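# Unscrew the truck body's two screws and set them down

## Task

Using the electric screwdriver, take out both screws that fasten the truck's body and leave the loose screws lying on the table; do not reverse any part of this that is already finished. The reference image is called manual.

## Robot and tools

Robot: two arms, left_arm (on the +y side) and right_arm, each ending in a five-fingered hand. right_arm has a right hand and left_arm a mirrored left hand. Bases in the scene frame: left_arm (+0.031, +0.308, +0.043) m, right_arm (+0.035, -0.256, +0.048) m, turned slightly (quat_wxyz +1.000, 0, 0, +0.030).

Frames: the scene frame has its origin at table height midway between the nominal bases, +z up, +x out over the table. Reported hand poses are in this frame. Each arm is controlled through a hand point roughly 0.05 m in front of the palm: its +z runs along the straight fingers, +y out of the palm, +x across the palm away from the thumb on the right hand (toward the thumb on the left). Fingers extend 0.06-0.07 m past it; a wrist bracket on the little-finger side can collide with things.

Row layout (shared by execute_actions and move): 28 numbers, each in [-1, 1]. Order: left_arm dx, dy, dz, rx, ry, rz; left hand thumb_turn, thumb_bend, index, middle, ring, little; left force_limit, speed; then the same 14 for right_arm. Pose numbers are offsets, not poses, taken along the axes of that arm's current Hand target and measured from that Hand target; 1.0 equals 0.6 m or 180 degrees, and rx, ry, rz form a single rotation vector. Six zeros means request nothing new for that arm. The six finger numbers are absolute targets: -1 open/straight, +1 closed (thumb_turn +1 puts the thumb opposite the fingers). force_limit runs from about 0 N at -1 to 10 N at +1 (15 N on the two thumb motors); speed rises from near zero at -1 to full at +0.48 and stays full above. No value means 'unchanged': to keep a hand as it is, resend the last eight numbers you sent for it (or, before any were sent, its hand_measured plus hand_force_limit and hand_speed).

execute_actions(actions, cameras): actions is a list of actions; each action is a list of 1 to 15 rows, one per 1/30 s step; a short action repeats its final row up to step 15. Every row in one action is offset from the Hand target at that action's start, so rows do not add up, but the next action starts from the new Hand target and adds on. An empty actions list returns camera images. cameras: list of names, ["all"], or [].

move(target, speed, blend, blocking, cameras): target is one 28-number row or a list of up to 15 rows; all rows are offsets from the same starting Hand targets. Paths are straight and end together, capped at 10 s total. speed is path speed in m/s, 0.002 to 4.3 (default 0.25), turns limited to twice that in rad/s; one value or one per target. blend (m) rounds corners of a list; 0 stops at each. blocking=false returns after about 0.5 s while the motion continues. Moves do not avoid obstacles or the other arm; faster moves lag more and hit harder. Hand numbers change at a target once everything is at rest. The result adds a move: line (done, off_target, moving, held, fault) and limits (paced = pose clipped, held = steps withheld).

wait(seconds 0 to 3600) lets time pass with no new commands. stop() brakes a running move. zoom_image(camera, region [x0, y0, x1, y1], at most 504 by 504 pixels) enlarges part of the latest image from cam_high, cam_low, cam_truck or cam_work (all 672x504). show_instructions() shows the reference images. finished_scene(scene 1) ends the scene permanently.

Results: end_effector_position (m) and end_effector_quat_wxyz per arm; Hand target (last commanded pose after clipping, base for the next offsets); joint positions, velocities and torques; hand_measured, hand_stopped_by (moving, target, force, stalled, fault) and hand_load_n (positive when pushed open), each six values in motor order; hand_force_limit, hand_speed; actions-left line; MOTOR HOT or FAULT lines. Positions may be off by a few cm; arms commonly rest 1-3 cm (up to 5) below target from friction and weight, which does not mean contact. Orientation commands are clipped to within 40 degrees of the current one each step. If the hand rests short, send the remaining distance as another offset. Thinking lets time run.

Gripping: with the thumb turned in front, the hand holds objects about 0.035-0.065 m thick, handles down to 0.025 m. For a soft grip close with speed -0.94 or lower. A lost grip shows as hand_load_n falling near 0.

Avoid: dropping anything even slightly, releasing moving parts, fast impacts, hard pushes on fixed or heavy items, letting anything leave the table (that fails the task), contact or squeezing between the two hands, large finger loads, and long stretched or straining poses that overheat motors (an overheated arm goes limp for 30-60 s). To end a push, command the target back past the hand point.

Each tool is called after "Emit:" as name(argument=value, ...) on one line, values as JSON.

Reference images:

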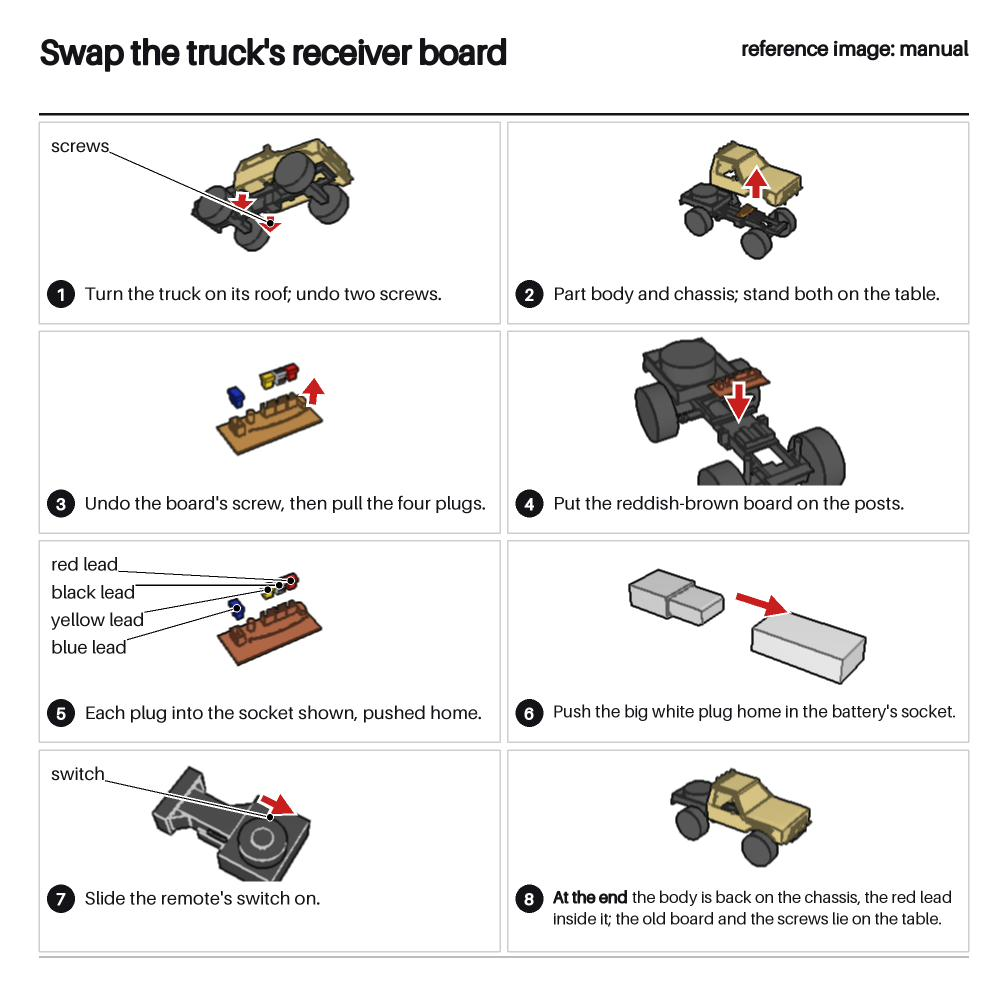

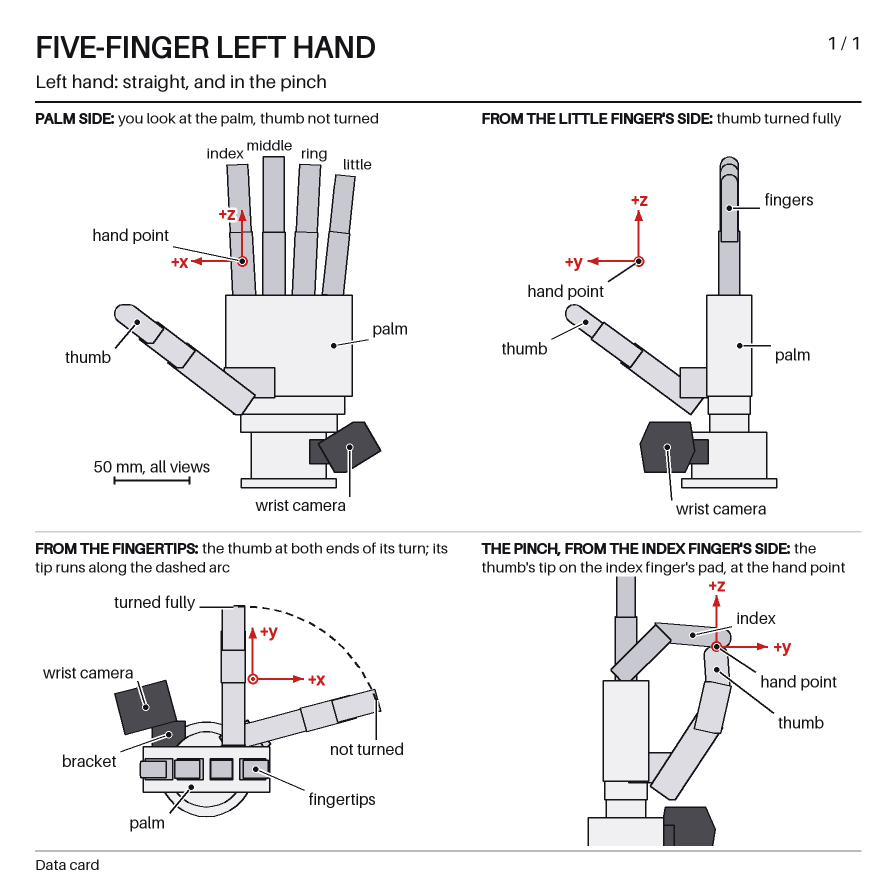

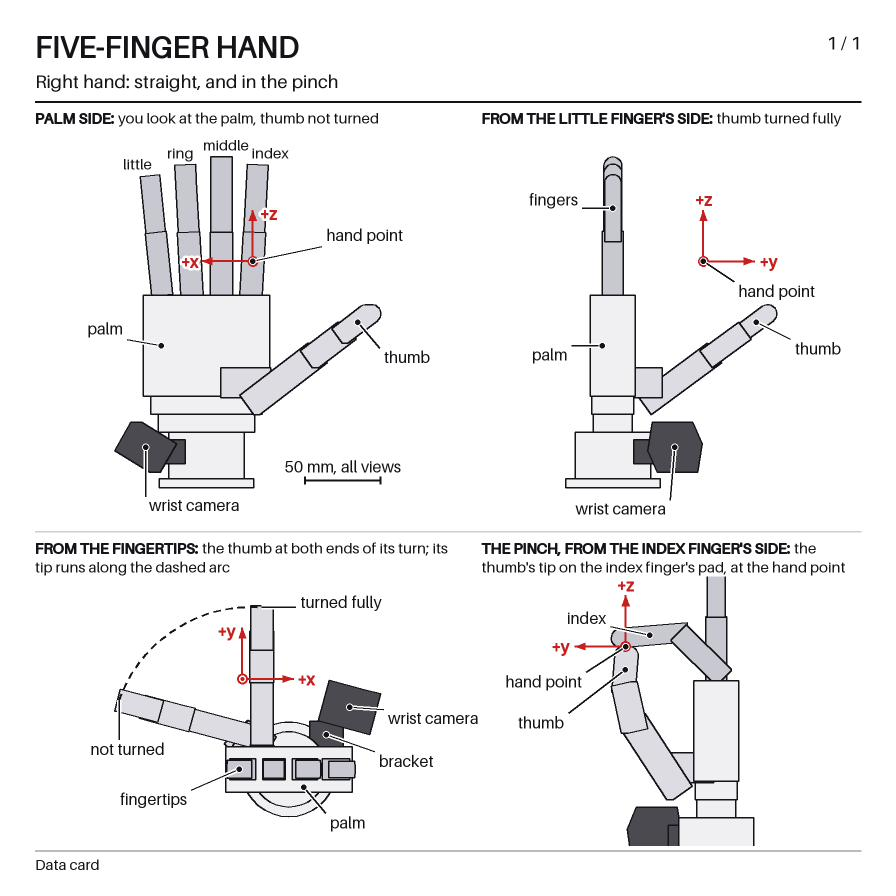

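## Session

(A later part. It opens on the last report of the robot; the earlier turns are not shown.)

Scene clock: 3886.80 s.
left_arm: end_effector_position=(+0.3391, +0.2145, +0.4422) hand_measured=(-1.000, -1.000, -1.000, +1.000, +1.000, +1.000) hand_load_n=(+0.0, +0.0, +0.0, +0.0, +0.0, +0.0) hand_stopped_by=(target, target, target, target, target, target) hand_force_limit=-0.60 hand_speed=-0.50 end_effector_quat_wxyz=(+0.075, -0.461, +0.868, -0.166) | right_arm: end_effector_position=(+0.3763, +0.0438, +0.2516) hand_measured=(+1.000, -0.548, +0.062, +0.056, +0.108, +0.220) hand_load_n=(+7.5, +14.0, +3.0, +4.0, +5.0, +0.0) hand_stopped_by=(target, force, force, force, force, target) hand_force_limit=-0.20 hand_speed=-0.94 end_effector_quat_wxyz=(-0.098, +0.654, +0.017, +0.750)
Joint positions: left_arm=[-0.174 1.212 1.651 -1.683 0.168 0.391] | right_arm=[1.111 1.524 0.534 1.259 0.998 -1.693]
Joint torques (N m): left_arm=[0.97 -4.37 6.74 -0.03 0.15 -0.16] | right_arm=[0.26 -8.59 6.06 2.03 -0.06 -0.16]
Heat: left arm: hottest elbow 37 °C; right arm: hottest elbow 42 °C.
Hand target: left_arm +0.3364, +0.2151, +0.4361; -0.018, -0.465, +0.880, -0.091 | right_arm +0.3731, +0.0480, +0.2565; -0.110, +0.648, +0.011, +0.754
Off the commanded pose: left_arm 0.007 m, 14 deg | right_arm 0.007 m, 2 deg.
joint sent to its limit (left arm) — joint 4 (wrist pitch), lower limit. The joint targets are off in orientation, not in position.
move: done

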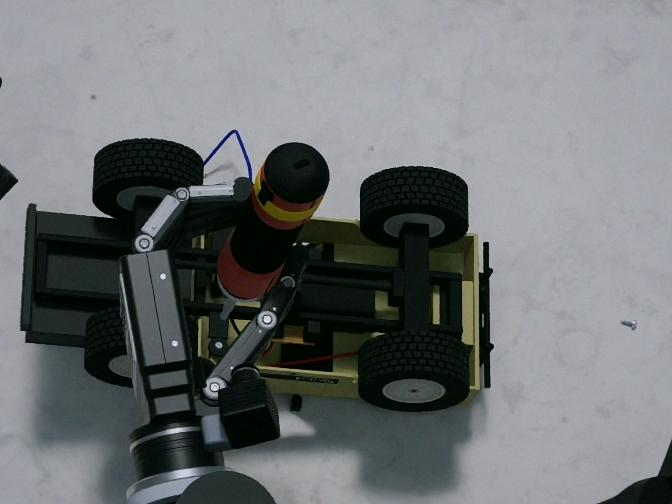

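Emit:
wait(seconds=0.1, cameras=["cam_high", "cam_work", "cam_low", "cam_truck"])

Emit:
zoom_image(camera="cam_high", region=[280, 230, 340, 275])

Emit:
zoom_image(camera="cam_low", region=[290, 215, 360, 265])

Scene clock: 3939.50 s.
left_arm: end_effector_position=(+0.3391, +0.2145, +0.4422) hand_measured=(-1.000, -1.000, -1.000, +1.000, +1.000, +1.000) hand_load_n=(+0.0, +0.0, +0.0, +0.0, +0.0, +0.0) hand_stopped_by=(target, target, target, target, target, target) hand_force_limit=-0.60 hand_speed=-0.50 end_effector_quat_wxyz=(+0.075, -0.461, +0.868, -0.166) | right_arm: end_effector_position=(+0.3763, +0.0439, +0.2516) hand_measured=(+1.000, -0.548, +0.062, +0.056, +0.108, +0.220) hand_load_n=(+7.5, +14.0, +3.5, +4.5, +4.5, +0.0) hand_stopped_by=(target, force, force, force, force, target) hand_force_limit=-0.20 hand_speed=-0.94 end_effector_quat_wxyz=(-0.099, +0.654, +0.017, +0.750)
Joint positions: left_arm=[-0.174 1.212 1.651 -1.683 0.168 0.391] | right_arm=[1.111 1.524 0.534 1.259 0.998 -1.693]
Joint torques (N m): left_arm=[0.56 -4.66 6.78 0.05 0.12 -0.13] | right_arm=[0.09 -8.41 6.06 1.98 -0.06 -0.16]
Heat: left arm: hottest elbow 37 °C; right arm: hottest elbow 39 °C.
Hand target: left_arm +0.3364, +0.2151, +0.4361; -0.018, -0.465, +0.880, -0.091 | right_arm +0.3731, +0.0480, +0.2564; -0.110, +0.648, +0.011, +0.754
Off the commanded pose: left_arm 0.007 m, 14 deg | right_arm 0.007 m, 2 deg.
wait: 0.10 s; at rest from the start

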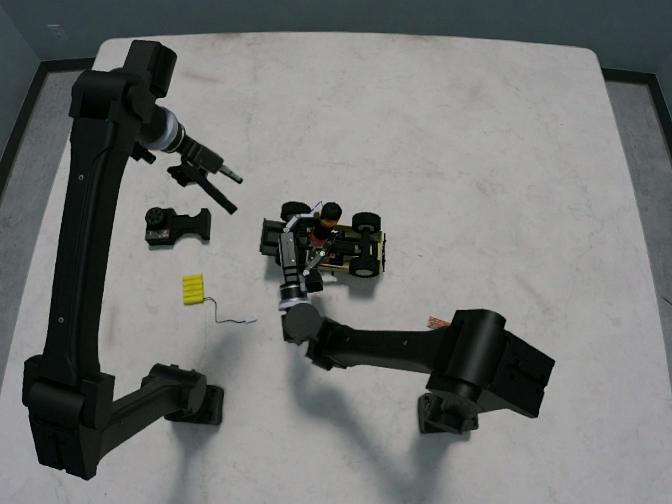

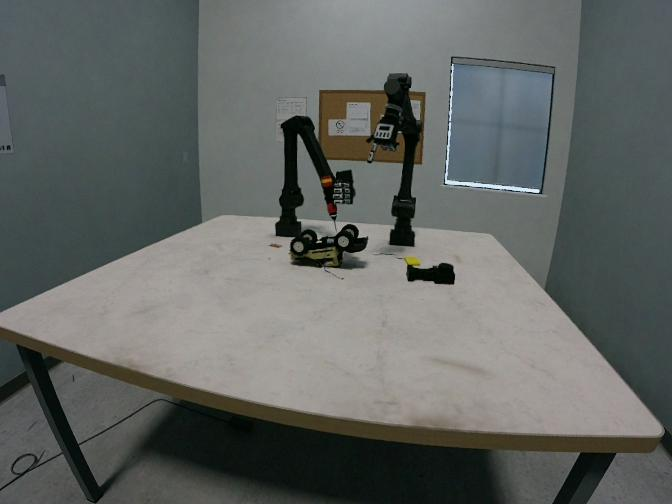

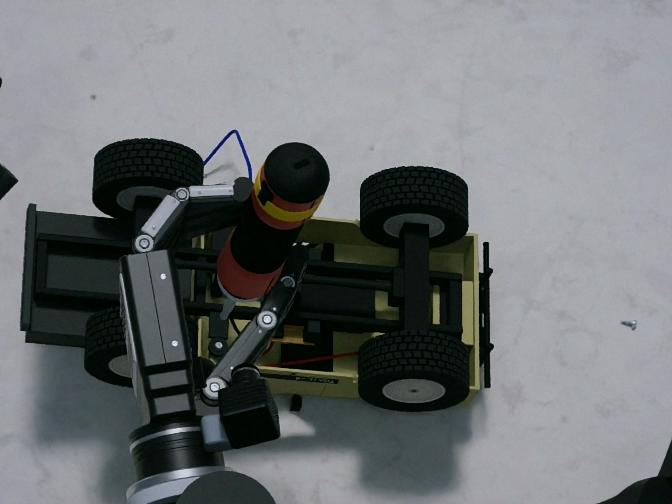

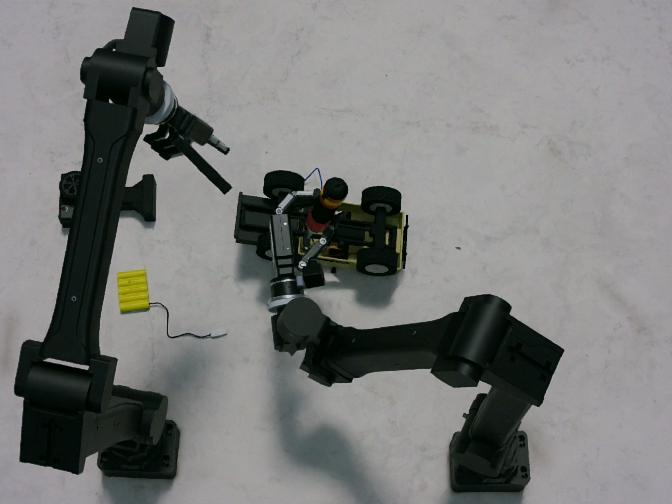

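Scaled by 8.400 from the camera's image (finer frame: 960x720).

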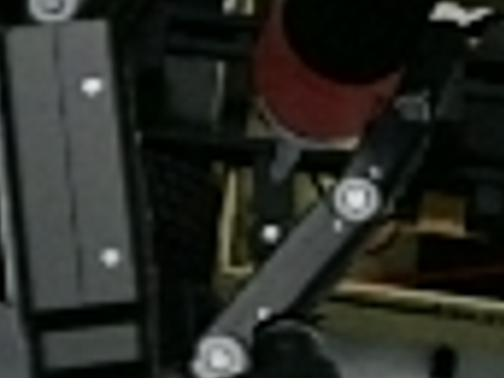

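Scaled by 7.200 from the camera's image (finer frame: 960x720).

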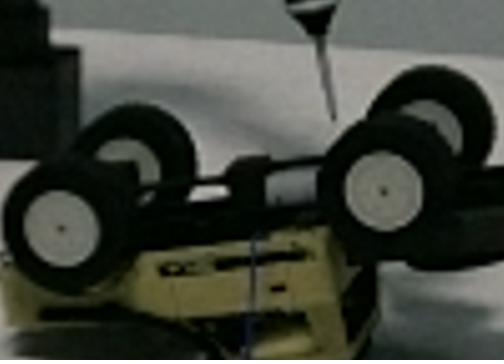

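Emit:
move(target=[0,0,0,0,0,0,-1,-1,-1,1,1,1,-0.6,-0.5,-0.00593,-0.00562,-0.02,-0.00074,-0.00481,0.00079,1,-0.54,0.25,0.3,0.35,0.22,-0.2,-0.94], speed=0.04, cameras=["cam_truck"])

Emit:
zoom_image(camera="cam_truck", region=[196, 320, 238, 350])

Emit:
zoom_image(camera="cam_truck", region=[270, 150, 340, 200])

Scene clock: 3999.73 s.
left_arm: end_effector_position=(+0.3391, +0.2145, +0.4422) hand_measured=(-1.000, -1.000, -1.000, +1.000, +1.000, +1.000) hand_load_n=(+0.0, +0.0, +0.0, +0.0, +0.0, +0.0) hand_stopped_by=(target, target, target, target, target, target) hand_force_limit=-0.60 hand_speed=-0.50 end_effector_quat_wxyz=(+0.075, -0.461, +0.868, -0.166) | right_arm: end_effector_position=(+0.3642, +0.0467, +0.2469) hand_measured=(+1.000, -0.548, +0.062, +0.056, +0.108, +0.220) hand_load_n=(+7.5, +13.5, +3.0, +4.0, +5.0, +0.0) hand_stopped_by=(target, force, force, force, force, target) hand_force_limit=-0.20 hand_speed=-0.94 end_effector_quat_wxyz=(-0.100, +0.659, +0.015, +0.746)
Joint positions: left_arm=[-0.174 1.212 1.651 -1.683 0.168 0.391] | right_arm=[1.146 1.524 0.527 1.259 1.033 -1.686]
Joint torques (N m): left_arm=[0.62 -4.48 6.74 0.09 0.16 -0.14] | right_arm=[0.03 -8.7 5.91 1.76 -0.04 -0.16]
Heat: left arm: hottest elbow 37 °C; right arm: hottest elbow 38 °C.
Hand target: left_arm +0.3364, +0.2151, +0.4361; -0.018, -0.465, +0.880, -0.091 | right_arm +0.3614, +0.0499, +0.2515; -0.110, +0.653, +0.011, +0.749
Off the commanded pose: left_arm 0.007 m, 14 deg | right_arm 0.006 m, 1 deg.
joint sent to its limit (left arm) — joint 4 (wrist pitch), lower limit. The joint targets are off in orientation, not in position.
move: done

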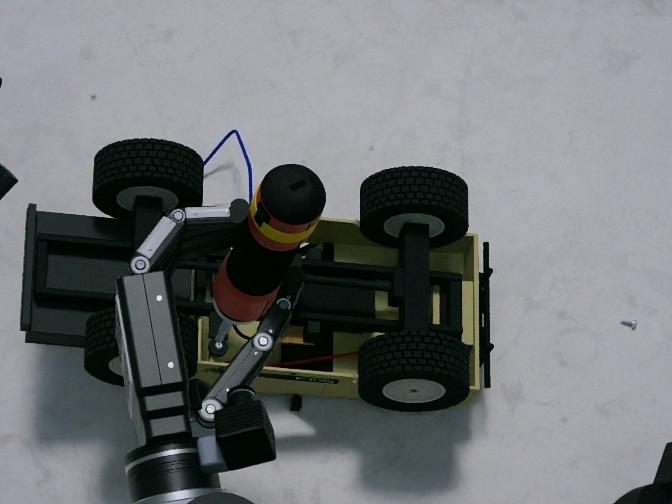

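Scaled by 12.000 from the camera's image (finer frame: 960x720).

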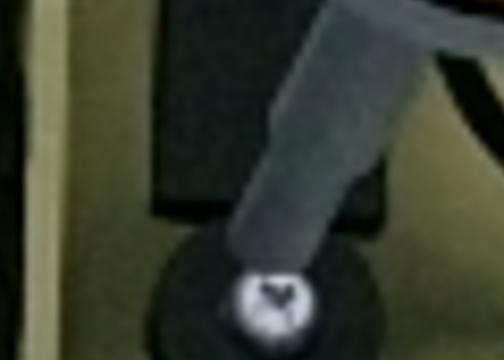

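Scaled by 7.200 from the camera's image (finer frame: 960x720).

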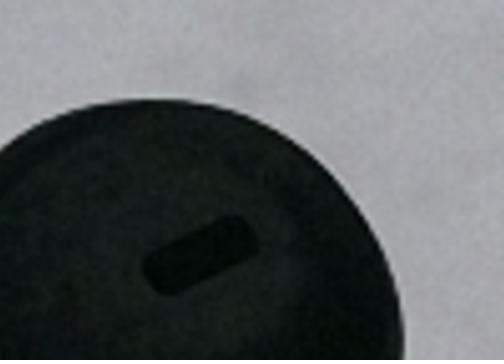

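Emit:
move(target=[0,0,0,0,0,0,-1,-1,-1,1,1,1,-0.6,-0.5,-0.00817,0.00106,-0.00122,0,0,0,1,-0.54,0.25,0.3,0.35,0.22,-0.2,-0.94], speed=0.02, cameras=["cam_truck"])

Emit:
zoom_image(camera="cam_truck", region=[196, 320, 238, 350])

Scene clock: 4030.87 s.
left_arm: end_effector_position=(+0.3391, +0.2145, +0.4422) hand_measured=(-1.000, -1.000, -1.000, +1.000, +1.000, +1.000) hand_load_n=(+0.0, +0.0, +0.0, +0.0, +0.0, +0.0) hand_stopped_by=(target, target, target, target, target, target) hand_force_limit=-0.60 hand_speed=-0.50 end_effector_quat_wxyz=(+0.075, -0.461, +0.868, -0.166) | right_arm: end_effector_position=(+0.3645, +0.0475, +0.2430) hand_measured=(+1.000, -0.548, +0.062, +0.056, +0.108, +0.220) hand_load_n=(+7.5, +13.5, +3.5, +4.0, +4.5, +0.0) hand_stopped_by=(target, force, force, force, force, target) hand_force_limit=-0.20 hand_speed=-0.94 end_effector_quat_wxyz=(-0.100, +0.659, +0.015, +0.745)
Joint positions: left_arm=[-0.174 1.212 1.651 -1.683 0.168 0.391] | right_arm=[1.146 1.539 0.527 1.272 1.034 -1.685]
Joint torques (N m): left_arm=[0.85 -4.66 6.8 0.02 0.14 -0.14] | right_arm=[0.03 -8.53 5.59 2.02 -0.03 -0.16]
Heat: left arm: hottest elbow 37 °C; right arm: hottest elbow 37 °C.
Hand target: left_arm +0.3364, +0.2151, +0.4361; -0.018, -0.465, +0.880, -0.091 | right_arm +0.3614, +0.0499, +0.2464; -0.110, +0.653, +0.011, +0.749
Off the commanded pose: left_arm 0.007 m, 14 deg | right_arm 0.005 m, 1 deg.
joint sent to its limit (left arm) — joint 4 (wrist pitch), lower limit. The joint targets are off in orientation, not in position.
move: done

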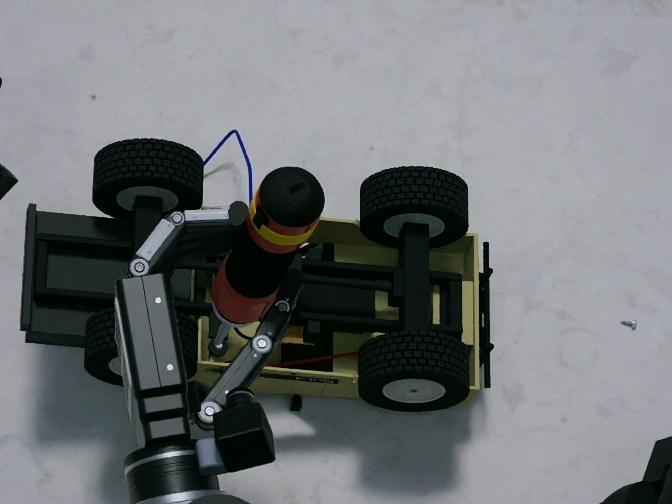

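Scaled by 12.000 from the camera's image (finer frame: 960x720).

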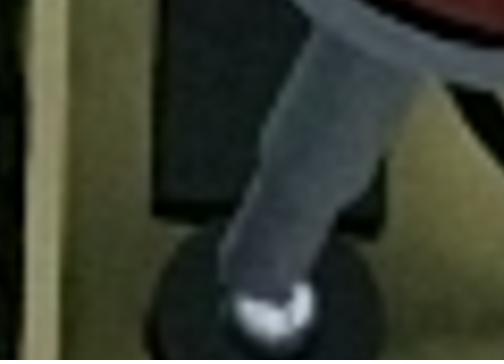

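Emit:
move(target=[0,0,0,0,0,0,-1,-1,-1,1,1,1,-0.6,-0.5,-0.00623,0.0028,-0.0013,0,0,0,1,-0.54,0.25,0.3,0.35,0.22,-0.2,-0.94], speed=0.02, cameras=["cam_truck"])

Emit:
zoom_image(camera="cam_truck", region=[196, 325, 238, 355])

Scene clock: 4039.13 s.
left_arm: end_effector_position=(+0.3391, +0.2145, +0.4422) hand_measured=(-1.000, -1.000, -1.000, +1.000, +1.000, +1.000) hand_load_n=(+0.0, +0.0, +0.0, +0.0, +0.0, +0.0) hand_stopped_by=(target, target, target, target, target, target) hand_force_limit=-0.60 hand_speed=-0.50 end_effector_quat_wxyz=(+0.075, -0.461, +0.868, -0.166) | right_arm: end_effector_position=(+0.3638, +0.0456, +0.2381) hand_measured=(+1.000, -0.548, +0.062, +0.056, +0.108, +0.220) hand_load_n=(+7.5, +13.5, +3.5, +4.0, +5.0, +0.0) hand_stopped_by=(target, force, force, force, force, target) hand_force_limit=-0.20 hand_speed=-0.94 end_effector_quat_wxyz=(-0.100, +0.659, +0.016, +0.745)
Joint positions: left_arm=[-0.174 1.212 1.651 -1.683 0.168 0.391] | right_arm=[1.146 1.55 0.519 1.288 1.034 -1.684]
Joint torques (N m): left_arm=[0.85 -4.72 6.76 0.06 0.14 -0.15] | right_arm=[-0.09 -8.29 5.64 1.91 -0.08 -0.16]
Heat: left arm: hottest elbow 37 °C; right arm: hottest elbow 37 °C.
Hand target: left_arm +0.3364, +0.2151, +0.4361; -0.018, -0.465, +0.880, -0.091 | right_arm +0.3614, +0.0487, +0.2424; -0.110, +0.653, +0.011, +0.749
Off the commanded pose: left_arm 0.007 m, 14 deg | right_arm 0.006 m, 2 deg.
joint sent to its limit (left arm) — joint 4 (wrist pitch), lower limit. The joint targets are off in orientation, not in position.
move: done

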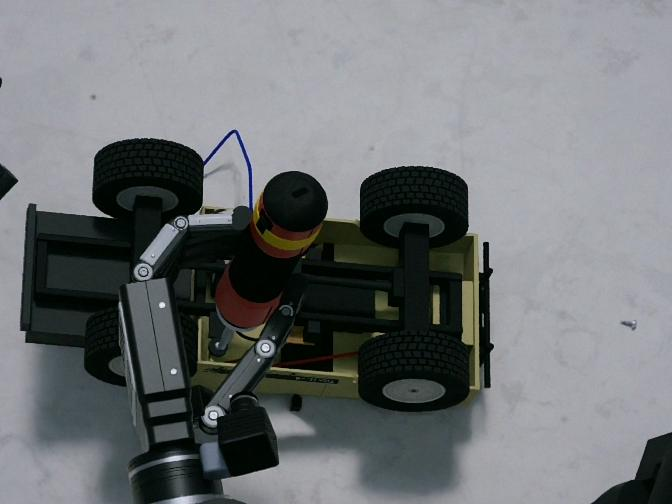

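Scaled by 12.000 from the camera's image (finer frame: 960x720).

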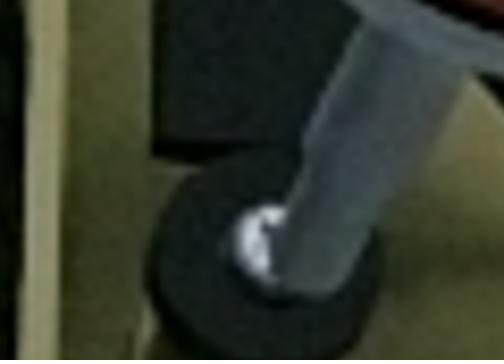

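Emit:
move(target=[0,0,0,0,0,0,-1,-1,-1,1,1,1,-0.6,-0.5,-0.00085,-0.00274,0.0033,0,0,0,1,-0.54,0.25,0.3,0.35,0.22,-0.2,-0.94], speed=0.02, cameras=["cam_truck"])

Emit:
zoom_image(camera="cam_truck", region=[196, 325, 238, 355])

Scene clock: 4069.80 s.
left_arm: end_effector_position=(+0.3391, +0.2145, +0.4422) hand_measured=(-1.000, -1.000, -1.000, +1.000, +1.000, +1.000) hand_load_n=(+0.0, +0.0, +0.0, +0.0, +0.0, +0.0) hand_stopped_by=(target, target, target, target, target, target) hand_force_limit=-0.60 hand_speed=-0.50 end_effector_quat_wxyz=(+0.075, -0.461, +0.868, -0.166) | right_arm: end_effector_position=(+0.3639, +0.0459, +0.2366) hand_measured=(+1.000, -0.548, +0.062, +0.056, +0.108, +0.220) hand_load_n=(+7.5, +14.0, +3.5, +4.5, +5.0, +0.0) hand_stopped_by=(target, force, force, force, force, target) hand_force_limit=-0.20 hand_speed=-0.94 end_effector_quat_wxyz=(-0.099, +0.660, +0.017, +0.745)
Joint positions: left_arm=[-0.174 1.212 1.651 -1.683 0.168 0.391] | right_arm=[1.146 1.554 0.519 1.288 1.034 -1.684]
Joint torques (N m): left_arm=[1.03 -4.6 6.75 0.01 0.16 -0.14] | right_arm=[-0.32 -8.29 6.19 1.85 -0.15 -0.16]
Heat: left arm: hottest elbow 37 °C; right arm: hottest elbow 37 °C.
Hand target: left_arm +0.3364, +0.2151, +0.4361; -0.018, -0.465, +0.880, -0.091 | right_arm +0.3631, +0.0507, +0.2424; -0.110, +0.653, +0.011, +0.749
Off the commanded pose: left_arm 0.007 m, 14 deg | right_arm 0.008 m, 2 deg.
joint sent to its limit (left arm) — joint 4 (wrist pitch), lower limit. The joint targets are off in orientation, not in position.
move: done

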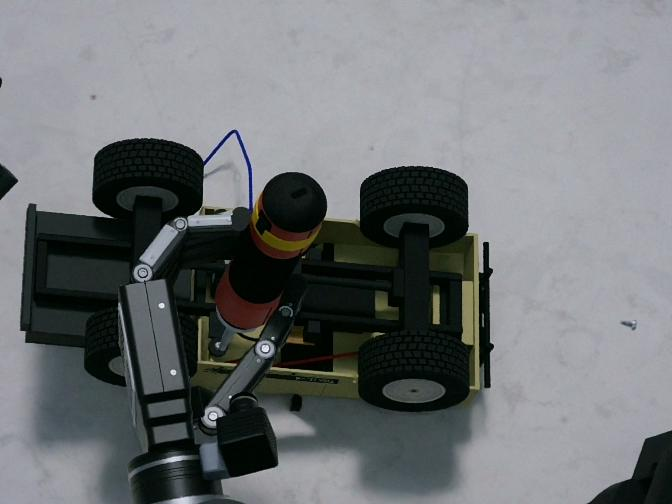

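Scaled by 12.000 from the camera's image (finer frame: 960x720).

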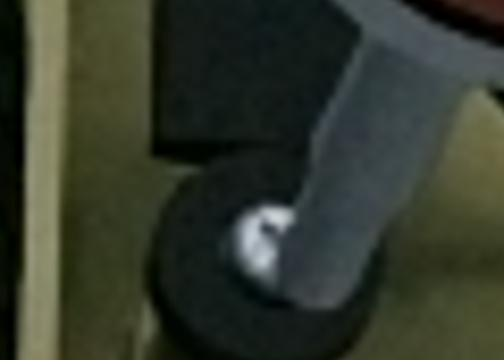

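Emit:
move(target=[[0,0,0,0,0,0,-1,-1,-1,1,1,1,-0.6,-0.5,0.02527,0.00168,0.00287,0,0,0,1,-0.54,0.25,0.3,0.35,0.22,-0.2,-0.94],[0,0,0,0,0,0,-1,-1,-1,1,1,1,-0.6,-0.5,0.05628,0.05287,0.02963,0,0,0,1,-0.54,0.25,0.3,0.35,0.22,-0.2,-0.94],[0,0,0,0,0,0,-1,-1,-1,1,1,1,-0.6,-0.5,0.0198,0.00167,0.00183,0,0,0,1,-0.54,0.25,0.3,0.35,0.22,-0.2,-0.94]], speed=[0.05, 0.08, 0.05], blend=[0.005, 0, 0], cameras=["cam_truck"])

Emit:
zoom_image(camera="cam_truck", region=[196, 320, 238, 350])

Scene clock: 4112.47 s.
left_arm: end_effector_position=(+0.3391, +0.2145, +0.4422) hand_measured=(-1.000, -1.000, -1.000, +1.000, +1.000, +1.000) hand_load_n=(+0.0, +0.0, +0.0, +0.0, +0.0, +0.0) hand_stopped_by=(target, target, target, target, target, target) hand_force_limit=-0.60 hand_speed=-0.50 end_effector_quat_wxyz=(+0.075, -0.461, +0.868, -0.166) | right_arm: end_effector_position=(+0.3611, +0.0344, +0.2349) hand_measured=(+1.000, -0.548, +0.062, +0.056, +0.108, +0.220) hand_load_n=(+7.5, +13.5, +3.0, +4.0, +4.5, +0.0) hand_stopped_by=(target, force, force, force, force, target) hand_force_limit=-0.20 hand_speed=-0.94 end_effector_quat_wxyz=(-0.100, +0.667, +0.018, +0.738)
Joint positions: left_arm=[-0.174 1.212 1.651 -1.683 0.168 0.391] | right_arm=[1.14 1.508 0.486 1.235 1.028 -1.646]
Joint torques (N m): left_arm=[0.44 -4.48 6.75 -0.05 0.13 -0.13] | right_arm=[0.15 -8 8.87 2.09 0.03 -0.53]
Heat: left arm: hottest elbow 37 °C; right arm: hottest elbow 37 °C.
Hand target: left_arm +0.3364, +0.2151, +0.4361; -0.018, -0.465, +0.880, -0.091 | right_arm +0.3628, +0.0483, +0.2542; -0.110, +0.653, +0.011, +0.749
Off the commanded pose: left_arm 0.007 m, 14 deg | right_arm 0.024 m, 2 deg.
joint sent to its limit (left arm) — joint 4 (wrist pitch), lower limit. The joint targets are off in orientation, not in position.
move: off_target (right_arm)

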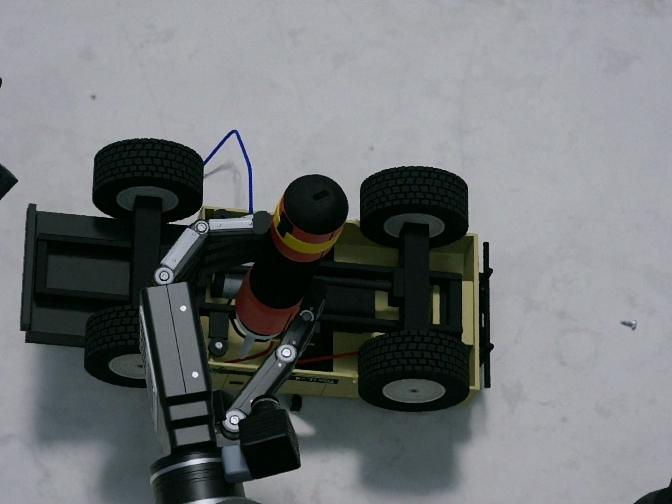

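Scaled by 12.000 from the camera's image (finer frame: 960x720).

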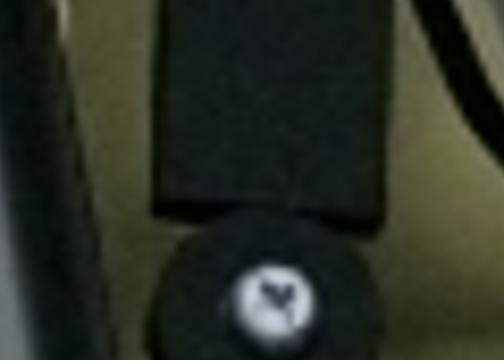

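Emit:
move(target=[[0,0,0,0,0,0,-1,-1,-1,1,1,1,-0.6,-0.5,0.04825,0.00473,0.02228,0,0,0,1,-0.54,0.25,0.3,0.35,0.22,-0.2,-0.94],[0,0,0,0,0,0,-1,-1,-1,1,1,1,-0.6,-0.5,0.03115,0.00092,0.0618,-0.01248,0.00162,-0.03307,1,-0.54,0.25,0.3,0.35,0.22,-0.2,-0.94],[0,0,0,0,0,0,-1,-1,-1,1,1,1,-0.6,-0.5,-0.02723,-0.00245,0.00623,0,0,0,1,-0.54,0.25,0.3,0.35,0.22,-0.2,-0.94]], speed=[0.08, 0.08, 0.04], blend=[0.005, 0, 0], cameras=["cam_truck"])

Emit:
zoom_image(camera="cam_truck", region=[196, 320, 238, 350])

Emit:
zoom_image(camera="cam_truck", region=[270, 150, 340, 200])

Scene clock: 4164.63 s.
left_arm: end_effector_position=(+0.3391, +0.2145, +0.4422) hand_measured=(-1.000, -1.000, -1.000, +1.000, +1.000, +1.000) hand_load_n=(+0.0, +0.0, +0.0, +0.0, +0.0, +0.0) hand_stopped_by=(target, target, target, target, target, target) hand_force_limit=-0.60 hand_speed=-0.50 end_effector_quat_wxyz=(+0.075, -0.461, +0.868, -0.166) | right_arm: end_effector_position=(+0.3716, +0.0487, +0.2346) hand_measured=(+1.000, -0.548, +0.062, +0.056, +0.108, +0.220) hand_load_n=(+7.5, +14.0, +3.5, +4.0, +4.5, +0.0) hand_stopped_by=(target, force, force, force, force, target) hand_force_limit=-0.20 hand_speed=-0.94 end_effector_quat_wxyz=(-0.099, +0.659, +0.016, +0.745)
Joint positions: left_arm=[-0.174 1.212 1.651 -1.683 0.168 0.391] | right_arm=[1.129 1.572 0.533 1.289 1.018 -1.677]
Joint torques (N m): left_arm=[0.56 -4.84 6.79 0.03 0.13 -0.13] | right_arm=[0.15 -8.7 5.63 1.92 -0.02 -0.15]
Heat: left arm: hottest elbow 37 °C; right arm: hottest elbow 37 °C.
Hand target: left_arm +0.3364, +0.2151, +0.4361; -0.018, -0.465, +0.880, -0.091 | right_arm +0.3683, +0.0528, +0.2388; -0.110, +0.653, +0.011, +0.749
Off the commanded pose: left_arm 0.007 m, 14 deg | right_arm 0.007 m, 2 deg.
joint sent to its limit (left arm) — joint 4 (wrist pitch), lower limit. The joint targets are off in orientation, not in position.
move: done

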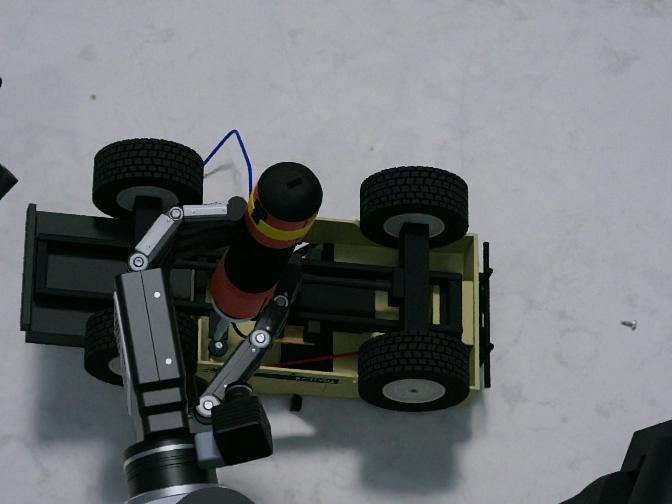

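Scaled by 12.000 from the camera's image (finer frame: 960x720).

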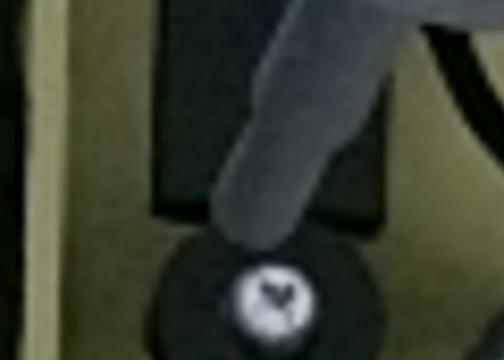

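Scaled by 7.200 from the camera's image (finer frame: 960x720).

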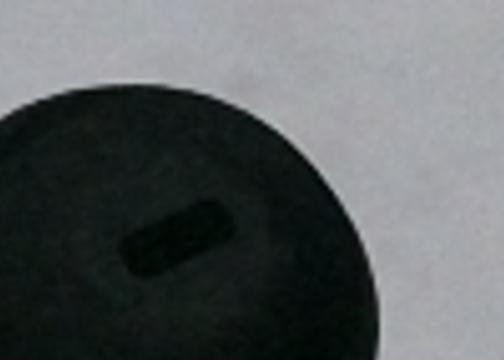

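Emit:
move(target=[0,0,0,0,0,0,-1,-1,-1,1,1,1,-0.6,-0.5,-0.00478,0.0004,-0.00058,0.00015,-0.00127,0.00091,1,-0.54,0.25,0.3,0.35,0.22,-0.2,-0.94], speed=0.02, cameras=["cam_truck"])

Emit:
zoom_image(camera="cam_truck", region=[196, 325, 238, 355])

Scene clock: 4184.10 s.
left_arm: end_effector_position=(+0.3391, +0.2145, +0.4422) hand_measured=(-1.000, -1.000, -1.000, +1.000, +1.000, +1.000) hand_load_n=(+0.0, +0.0, +0.0, +0.0, +0.0, +0.0) hand_stopped_by=(target, target, target, target, target, target) hand_force_limit=-0.60 hand_speed=-0.50 end_effector_quat_wxyz=(+0.075, -0.461, +0.868, -0.166) | right_arm: end_effector_position=(+0.3717, +0.0493, +0.2325) hand_measured=(+1.000, -0.548, +0.062, +0.056, +0.108, +0.220) hand_load_n=(+7.5, +13.5, +3.0, +4.0, +5.0, +0.0) hand_stopped_by=(target, force, force, force, force, target) hand_force_limit=-0.20 hand_speed=-0.94 end_effector_quat_wxyz=(-0.101, +0.660, +0.014, +0.744)
Joint positions: left_arm=[-0.174 1.212 1.651 -1.683 0.168 0.391] | right_arm=[1.129 1.576 0.533 1.29 1.018 -1.668]
Joint torques (N m): left_arm=[0.79 -4.37 6.75 0.08 0.12 -0.13] | right_arm=[0.09 -8.7 5.46 1.98 -0.05 -0.15]
Heat: left arm: hottest elbow 37 °C; right arm: hottest elbow 37 °C.
Hand target: left_arm +0.3364, +0.2151, +0.4361; -0.018, -0.465, +0.880, -0.091 | right_arm +0.3683, +0.0529, +0.2360; -0.112, +0.655, +0.010, +0.747
Off the commanded pose: left_arm 0.007 m, 14 deg | right_arm 0.006 m, 1 deg.
joint sent to its limit (left arm) — joint 4 (wrist pitch), lower limit. The joint targets are off in orientation, not in position.
move: done

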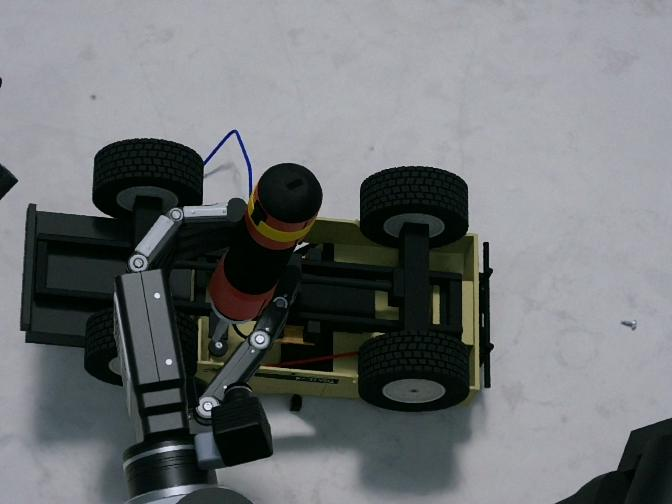

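Scaled by 12.000 from the camera's image (finer frame: 960x720).

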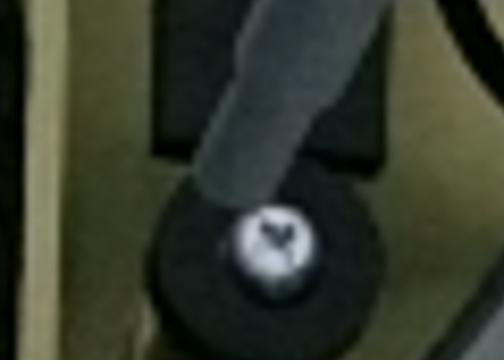

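Emit:
move(target=[0,0,0,0,0,0,-1,-1,-1,1,1,1,-0.6,-0.5,-0.00478,0.0004,-0.00058,0.00015,-0.00127,-0.00211,1,-0.54,0.25,0.3,0.35,0.22,-0.2,-0.94], speed=0.02, cameras=["cam_truck"])

Emit:
zoom_image(camera="cam_truck", region=[196, 325, 238, 355])

Scene clock: 4193.03 s.
left_arm: end_effector_position=(+0.3391, +0.2145, +0.4422) hand_measured=(-1.000, -1.000, -1.000, +1.000, +1.000, +1.000) hand_load_n=(+0.0, +0.0, +0.0, +0.5, +0.0, +0.0) hand_stopped_by=(target, target, target, target, target, target) hand_force_limit=-0.60 hand_speed=-0.50 end_effector_quat_wxyz=(+0.075, -0.461, +0.868, -0.166) | right_arm: end_effector_position=(+0.3718, +0.0496, +0.2297) hand_measured=(+1.000, -0.548, +0.062, +0.056, +0.108, +0.220) hand_load_n=(+7.5, +13.5, +3.0, +4.0, +5.0, +0.0) hand_stopped_by=(target, force, force, force, force, target) hand_force_limit=-0.20 hand_speed=-0.94 end_effector_quat_wxyz=(-0.099, +0.662, +0.016, +0.743)
Joint positions: left_arm=[-0.174 1.212 1.651 -1.683 0.168 0.391] | right_arm=[1.129 1.584 0.533 1.29 1.018 -1.667]
Joint torques (N m): left_arm=[0.79 -4.37 6.72 0.06 0.14 -0.14] | right_arm=[0.09 -8.94 5.35 1.95 -0.03 -0.16]
Heat: left arm: hottest elbow 37 °C; right arm: hottest elbow 37 °C.
Hand target: left_arm +0.3364, +0.2151, +0.4361; -0.018, -0.465, +0.880, -0.091 | right_arm +0.3683, +0.0530, +0.2332; -0.109, +0.656, +0.013, +0.747
Off the commanded pose: left_arm 0.007 m, 14 deg | right_arm 0.006 m, 1 deg.
joint sent to its limit (left arm) — joint 4 (wrist pitch), lower limit. The joint targets are off in orientation, not in position.
move: done

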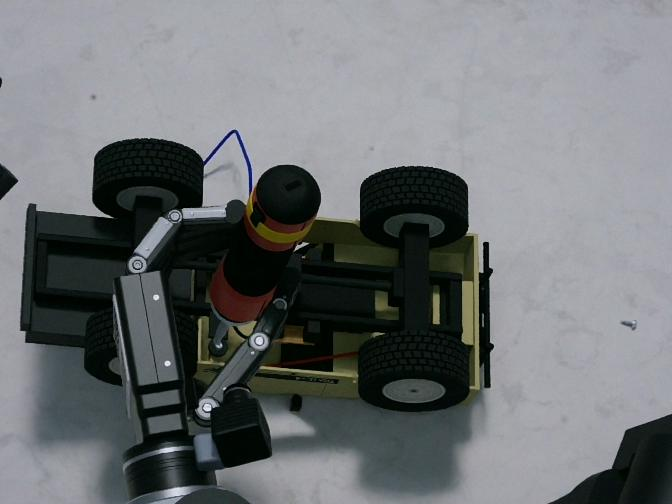

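Scaled by 12.000 from the camera's image (finer frame: 960x720).

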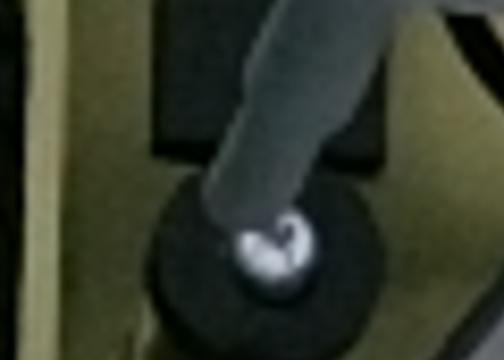

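Emit:
move(target=[0,0,0,0,0,0,-1,-1,-1,1,1,1,-0.6,-0.5,-0.004,0.00033,-0.00048,0.00012,-0.00106,-0.00303,1,-0.54,0.25,0.3,0.35,0.22,-0.2,-0.94], speed=0.02, cameras=["cam_truck"])

Emit:
zoom_image(camera="cam_truck", region=[196, 325, 238, 355])

Scene clock: 4199.70 s.
left_arm: end_effector_position=(+0.3391, +0.2145, +0.4422) hand_measured=(-1.000, -1.000, -1.000, +1.000, +1.000, +1.000) hand_load_n=(+0.0, +0.0, +0.0, +0.0, +0.5, +0.0) hand_stopped_by=(target, target, target, target, target, target) hand_force_limit=-0.60 hand_speed=-0.50 end_effector_quat_wxyz=(+0.075, -0.461, +0.868, -0.166) | right_arm: end_effector_position=(+0.3720, +0.0500, +0.2270) hand_measured=(+1.000, -0.548, +0.062, +0.056, +0.108, +0.220) hand_load_n=(+7.5, +13.5, +3.5, +4.0, +5.0, +0.0) hand_stopped_by=(target, force, force, force, force, target) hand_force_limit=-0.20 hand_speed=-0.94 end_effector_quat_wxyz=(-0.097, +0.663, +0.018, +0.742)
Joint positions: left_arm=[-0.174 1.212 1.651 -1.683 0.168 0.391] | right_arm=[1.129 1.59 0.533 1.29 1.018 -1.667]
Joint torques (N m): left_arm=[0.73 -4.42 6.65 0.03 0.13 -0.13] | right_arm=[0.15 -8.82 5.27 1.94 -0.02 -0.21]
Heat: left arm: hottest elbow 37 °C; right arm: hottest elbow 37 °C.
Hand target: left_arm +0.3364, +0.2151, +0.4361; -0.018, -0.465, +0.880, -0.091 | right_arm +0.3684, +0.0532, +0.2307; -0.106, +0.657, +0.016, +0.746
Off the commanded pose: left_arm 0.007 m, 14 deg | right_arm 0.006 m, 1 deg.
joint sent to its limit (left arm) — joint 4 (wrist pitch), lower limit. The joint targets are off in orientation, not in position.
move: done

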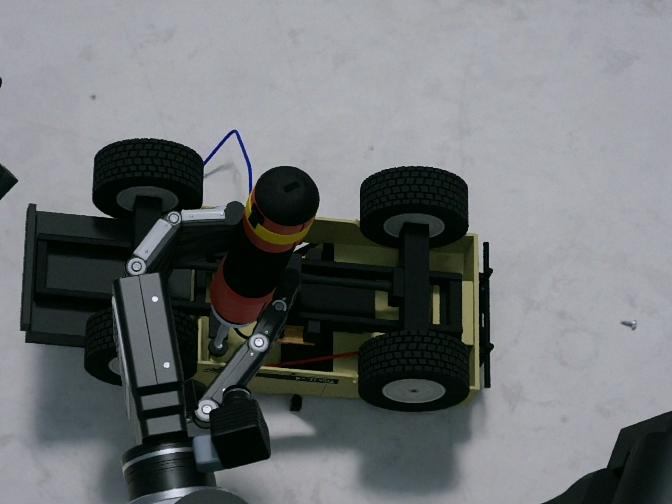

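Scaled by 12.000 from the camera's image (finer frame: 960x720).

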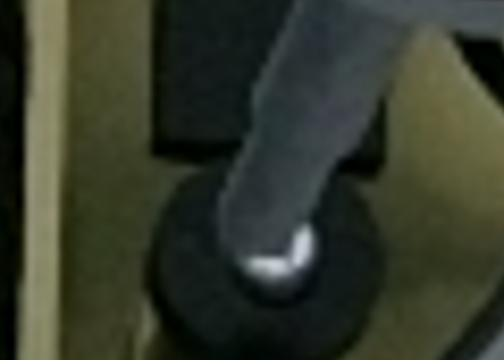

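Emit:
move(target=[0,0,0,0,0,0,-1,-1,-1,1,1,1,-0.6,-0.5,-0.00319,0.00027,-0.00039,0.00032,0.00055,-0.00164,1,-0.54,0.25,0.3,0.35,0.22,-0.2,-0.94], speed=0.02, cameras=["cam_truck"])

Emit:
zoom_image(camera="cam_truck", region=[196, 325, 238, 355])

Scene clock: 4210.33 s.
left_arm: end_effector_position=(+0.3391, +0.2145, +0.4422) hand_measured=(-1.000, -1.000, -1.000, +1.000, +1.000, +1.000) hand_load_n=(+0.0, +0.0, -0.5, +0.0, +0.0, +0.0) hand_stopped_by=(target, target, target, target, target, target) hand_force_limit=-0.60 hand_speed=-0.50 end_effector_quat_wxyz=(+0.075, -0.461, +0.868, -0.166) | right_arm: end_effector_position=(+0.3721, +0.0504, +0.2247) hand_measured=(+1.000, -0.548, +0.062, +0.056, +0.108, +0.220) hand_load_n=(+7.5, +14.0, +3.5, +4.0, +5.0, +0.0) hand_stopped_by=(target, force, force, force, force, target) hand_force_limit=-0.20 hand_speed=-0.94 end_effector_quat_wxyz=(-0.098, +0.662, +0.017, +0.743)
Joint positions: left_arm=[-0.174 1.212 1.651 -1.683 0.168 0.391] | right_arm=[1.129 1.601 0.533 1.303 1.018 -1.667]
Joint torques (N m): left_arm=[1.2 -4.95 6.65 0.08 0.16 -0.13] | right_arm=[0.26 -9.05 5.05 1.94 -0.06 -0.31]
Heat: left arm: hottest elbow 37 °C; right arm: hottest elbow 37 °C.
Hand target: left_arm +0.3364, +0.2151, +0.4361; -0.018, -0.465, +0.880, -0.091 | right_arm +0.3684, +0.0532, +0.2288; -0.104, +0.657, +0.018, +0.747
Off the commanded pose: left_arm 0.007 m, 14 deg | right_arm 0.006 m, 1 deg.
joint sent to its limit (left arm) — joint 4 (wrist pitch), lower limit. The joint targets are off in orientation, not in position.
move: done

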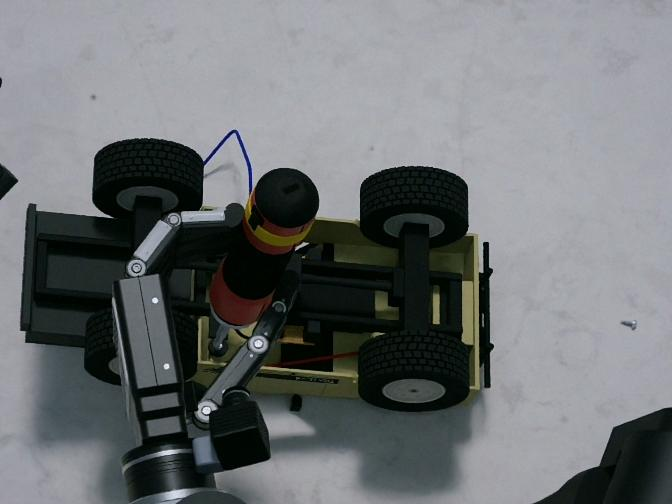

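Scaled by 12.000 from the camera's image (finer frame: 960x720).

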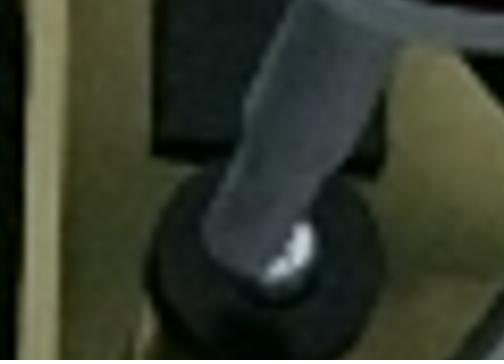

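Emit:
move(target=[0,0,0,0,0,0,-1,-1,-1,1,1,1,-0.6,-0.5,-0.0016,0.00014,-0.0002,0.00005,-0.00042,-0.00707,1,-0.54,0.25,0.3,0.35,0.22,-0.2,-0.94], speed=0.02, cameras=["cam_truck"])

Emit:
zoom_image(camera="cam_truck", region=[196, 325, 238, 355])

Scene clock: 4231.70 s.
left_arm: end_effector_position=(+0.3391, +0.2145, +0.4422) hand_measured=(-1.000, -1.000, -1.000, +1.000, +1.000, +1.000) hand_load_n=(+0.0, +0.0, +0.0, +0.0, +0.0, +0.0) hand_stopped_by=(target, target, target, target, target, target) hand_force_limit=-0.60 hand_speed=-0.50 end_effector_quat_wxyz=(+0.075, -0.461, +0.868, -0.166) | right_arm: end_effector_position=(+0.3722, +0.0506, +0.2225) hand_measured=(+1.000, -0.548, +0.062, +0.056, +0.108, +0.220) hand_load_n=(+7.5, +13.5, +3.5, +4.5, +5.0, +0.0) hand_stopped_by=(target, force, force, force, force, target) hand_force_limit=-0.20 hand_speed=-0.94 end_effector_quat_wxyz=(-0.096, +0.663, +0.019, +0.742)
Joint positions: left_arm=[-0.174 1.212 1.651 -1.683 0.168 0.391] | right_arm=[1.129 1.607 0.533 1.303 1.018 -1.667]
Joint torques (N m): left_arm=[0.67 -4.42 6.76 0.02 0.16 -0.15] | right_arm=[0.09 -8.76 5.18 2.02 -0.02 -0.47]
Heat: left arm: hottest elbow 37 °C; right arm: hottest elbow 36 °C.
Hand target: left_arm +0.3364, +0.2151, +0.4361; -0.018, -0.465, +0.880, -0.091 | right_arm +0.3684, +0.0532, +0.2278; -0.096, +0.657, +0.026, +0.747
Off the commanded pose: left_arm 0.007 m, 14 deg | right_arm 0.007 m, 1 deg.
joint sent to its limit (left arm) — joint 4 (wrist pitch), lower limit. The joint targets are off in orientation, not in position.
move: done

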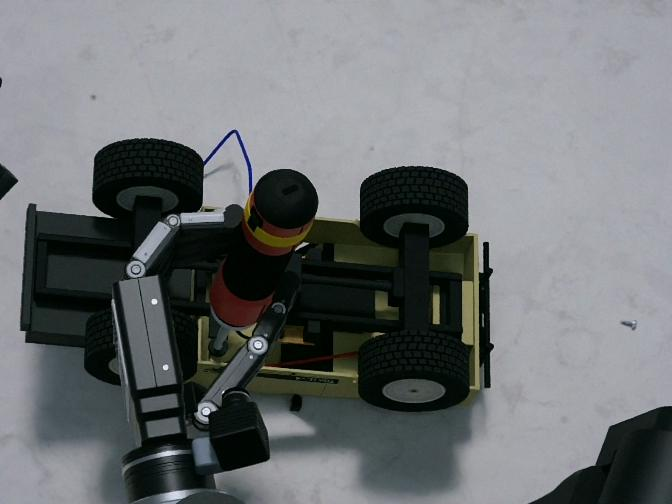

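Scaled by 12.000 from the camera's image (finer frame: 960x720).

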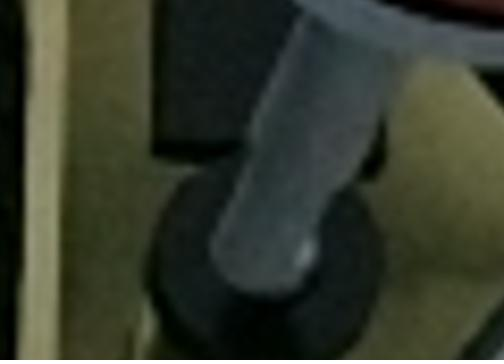

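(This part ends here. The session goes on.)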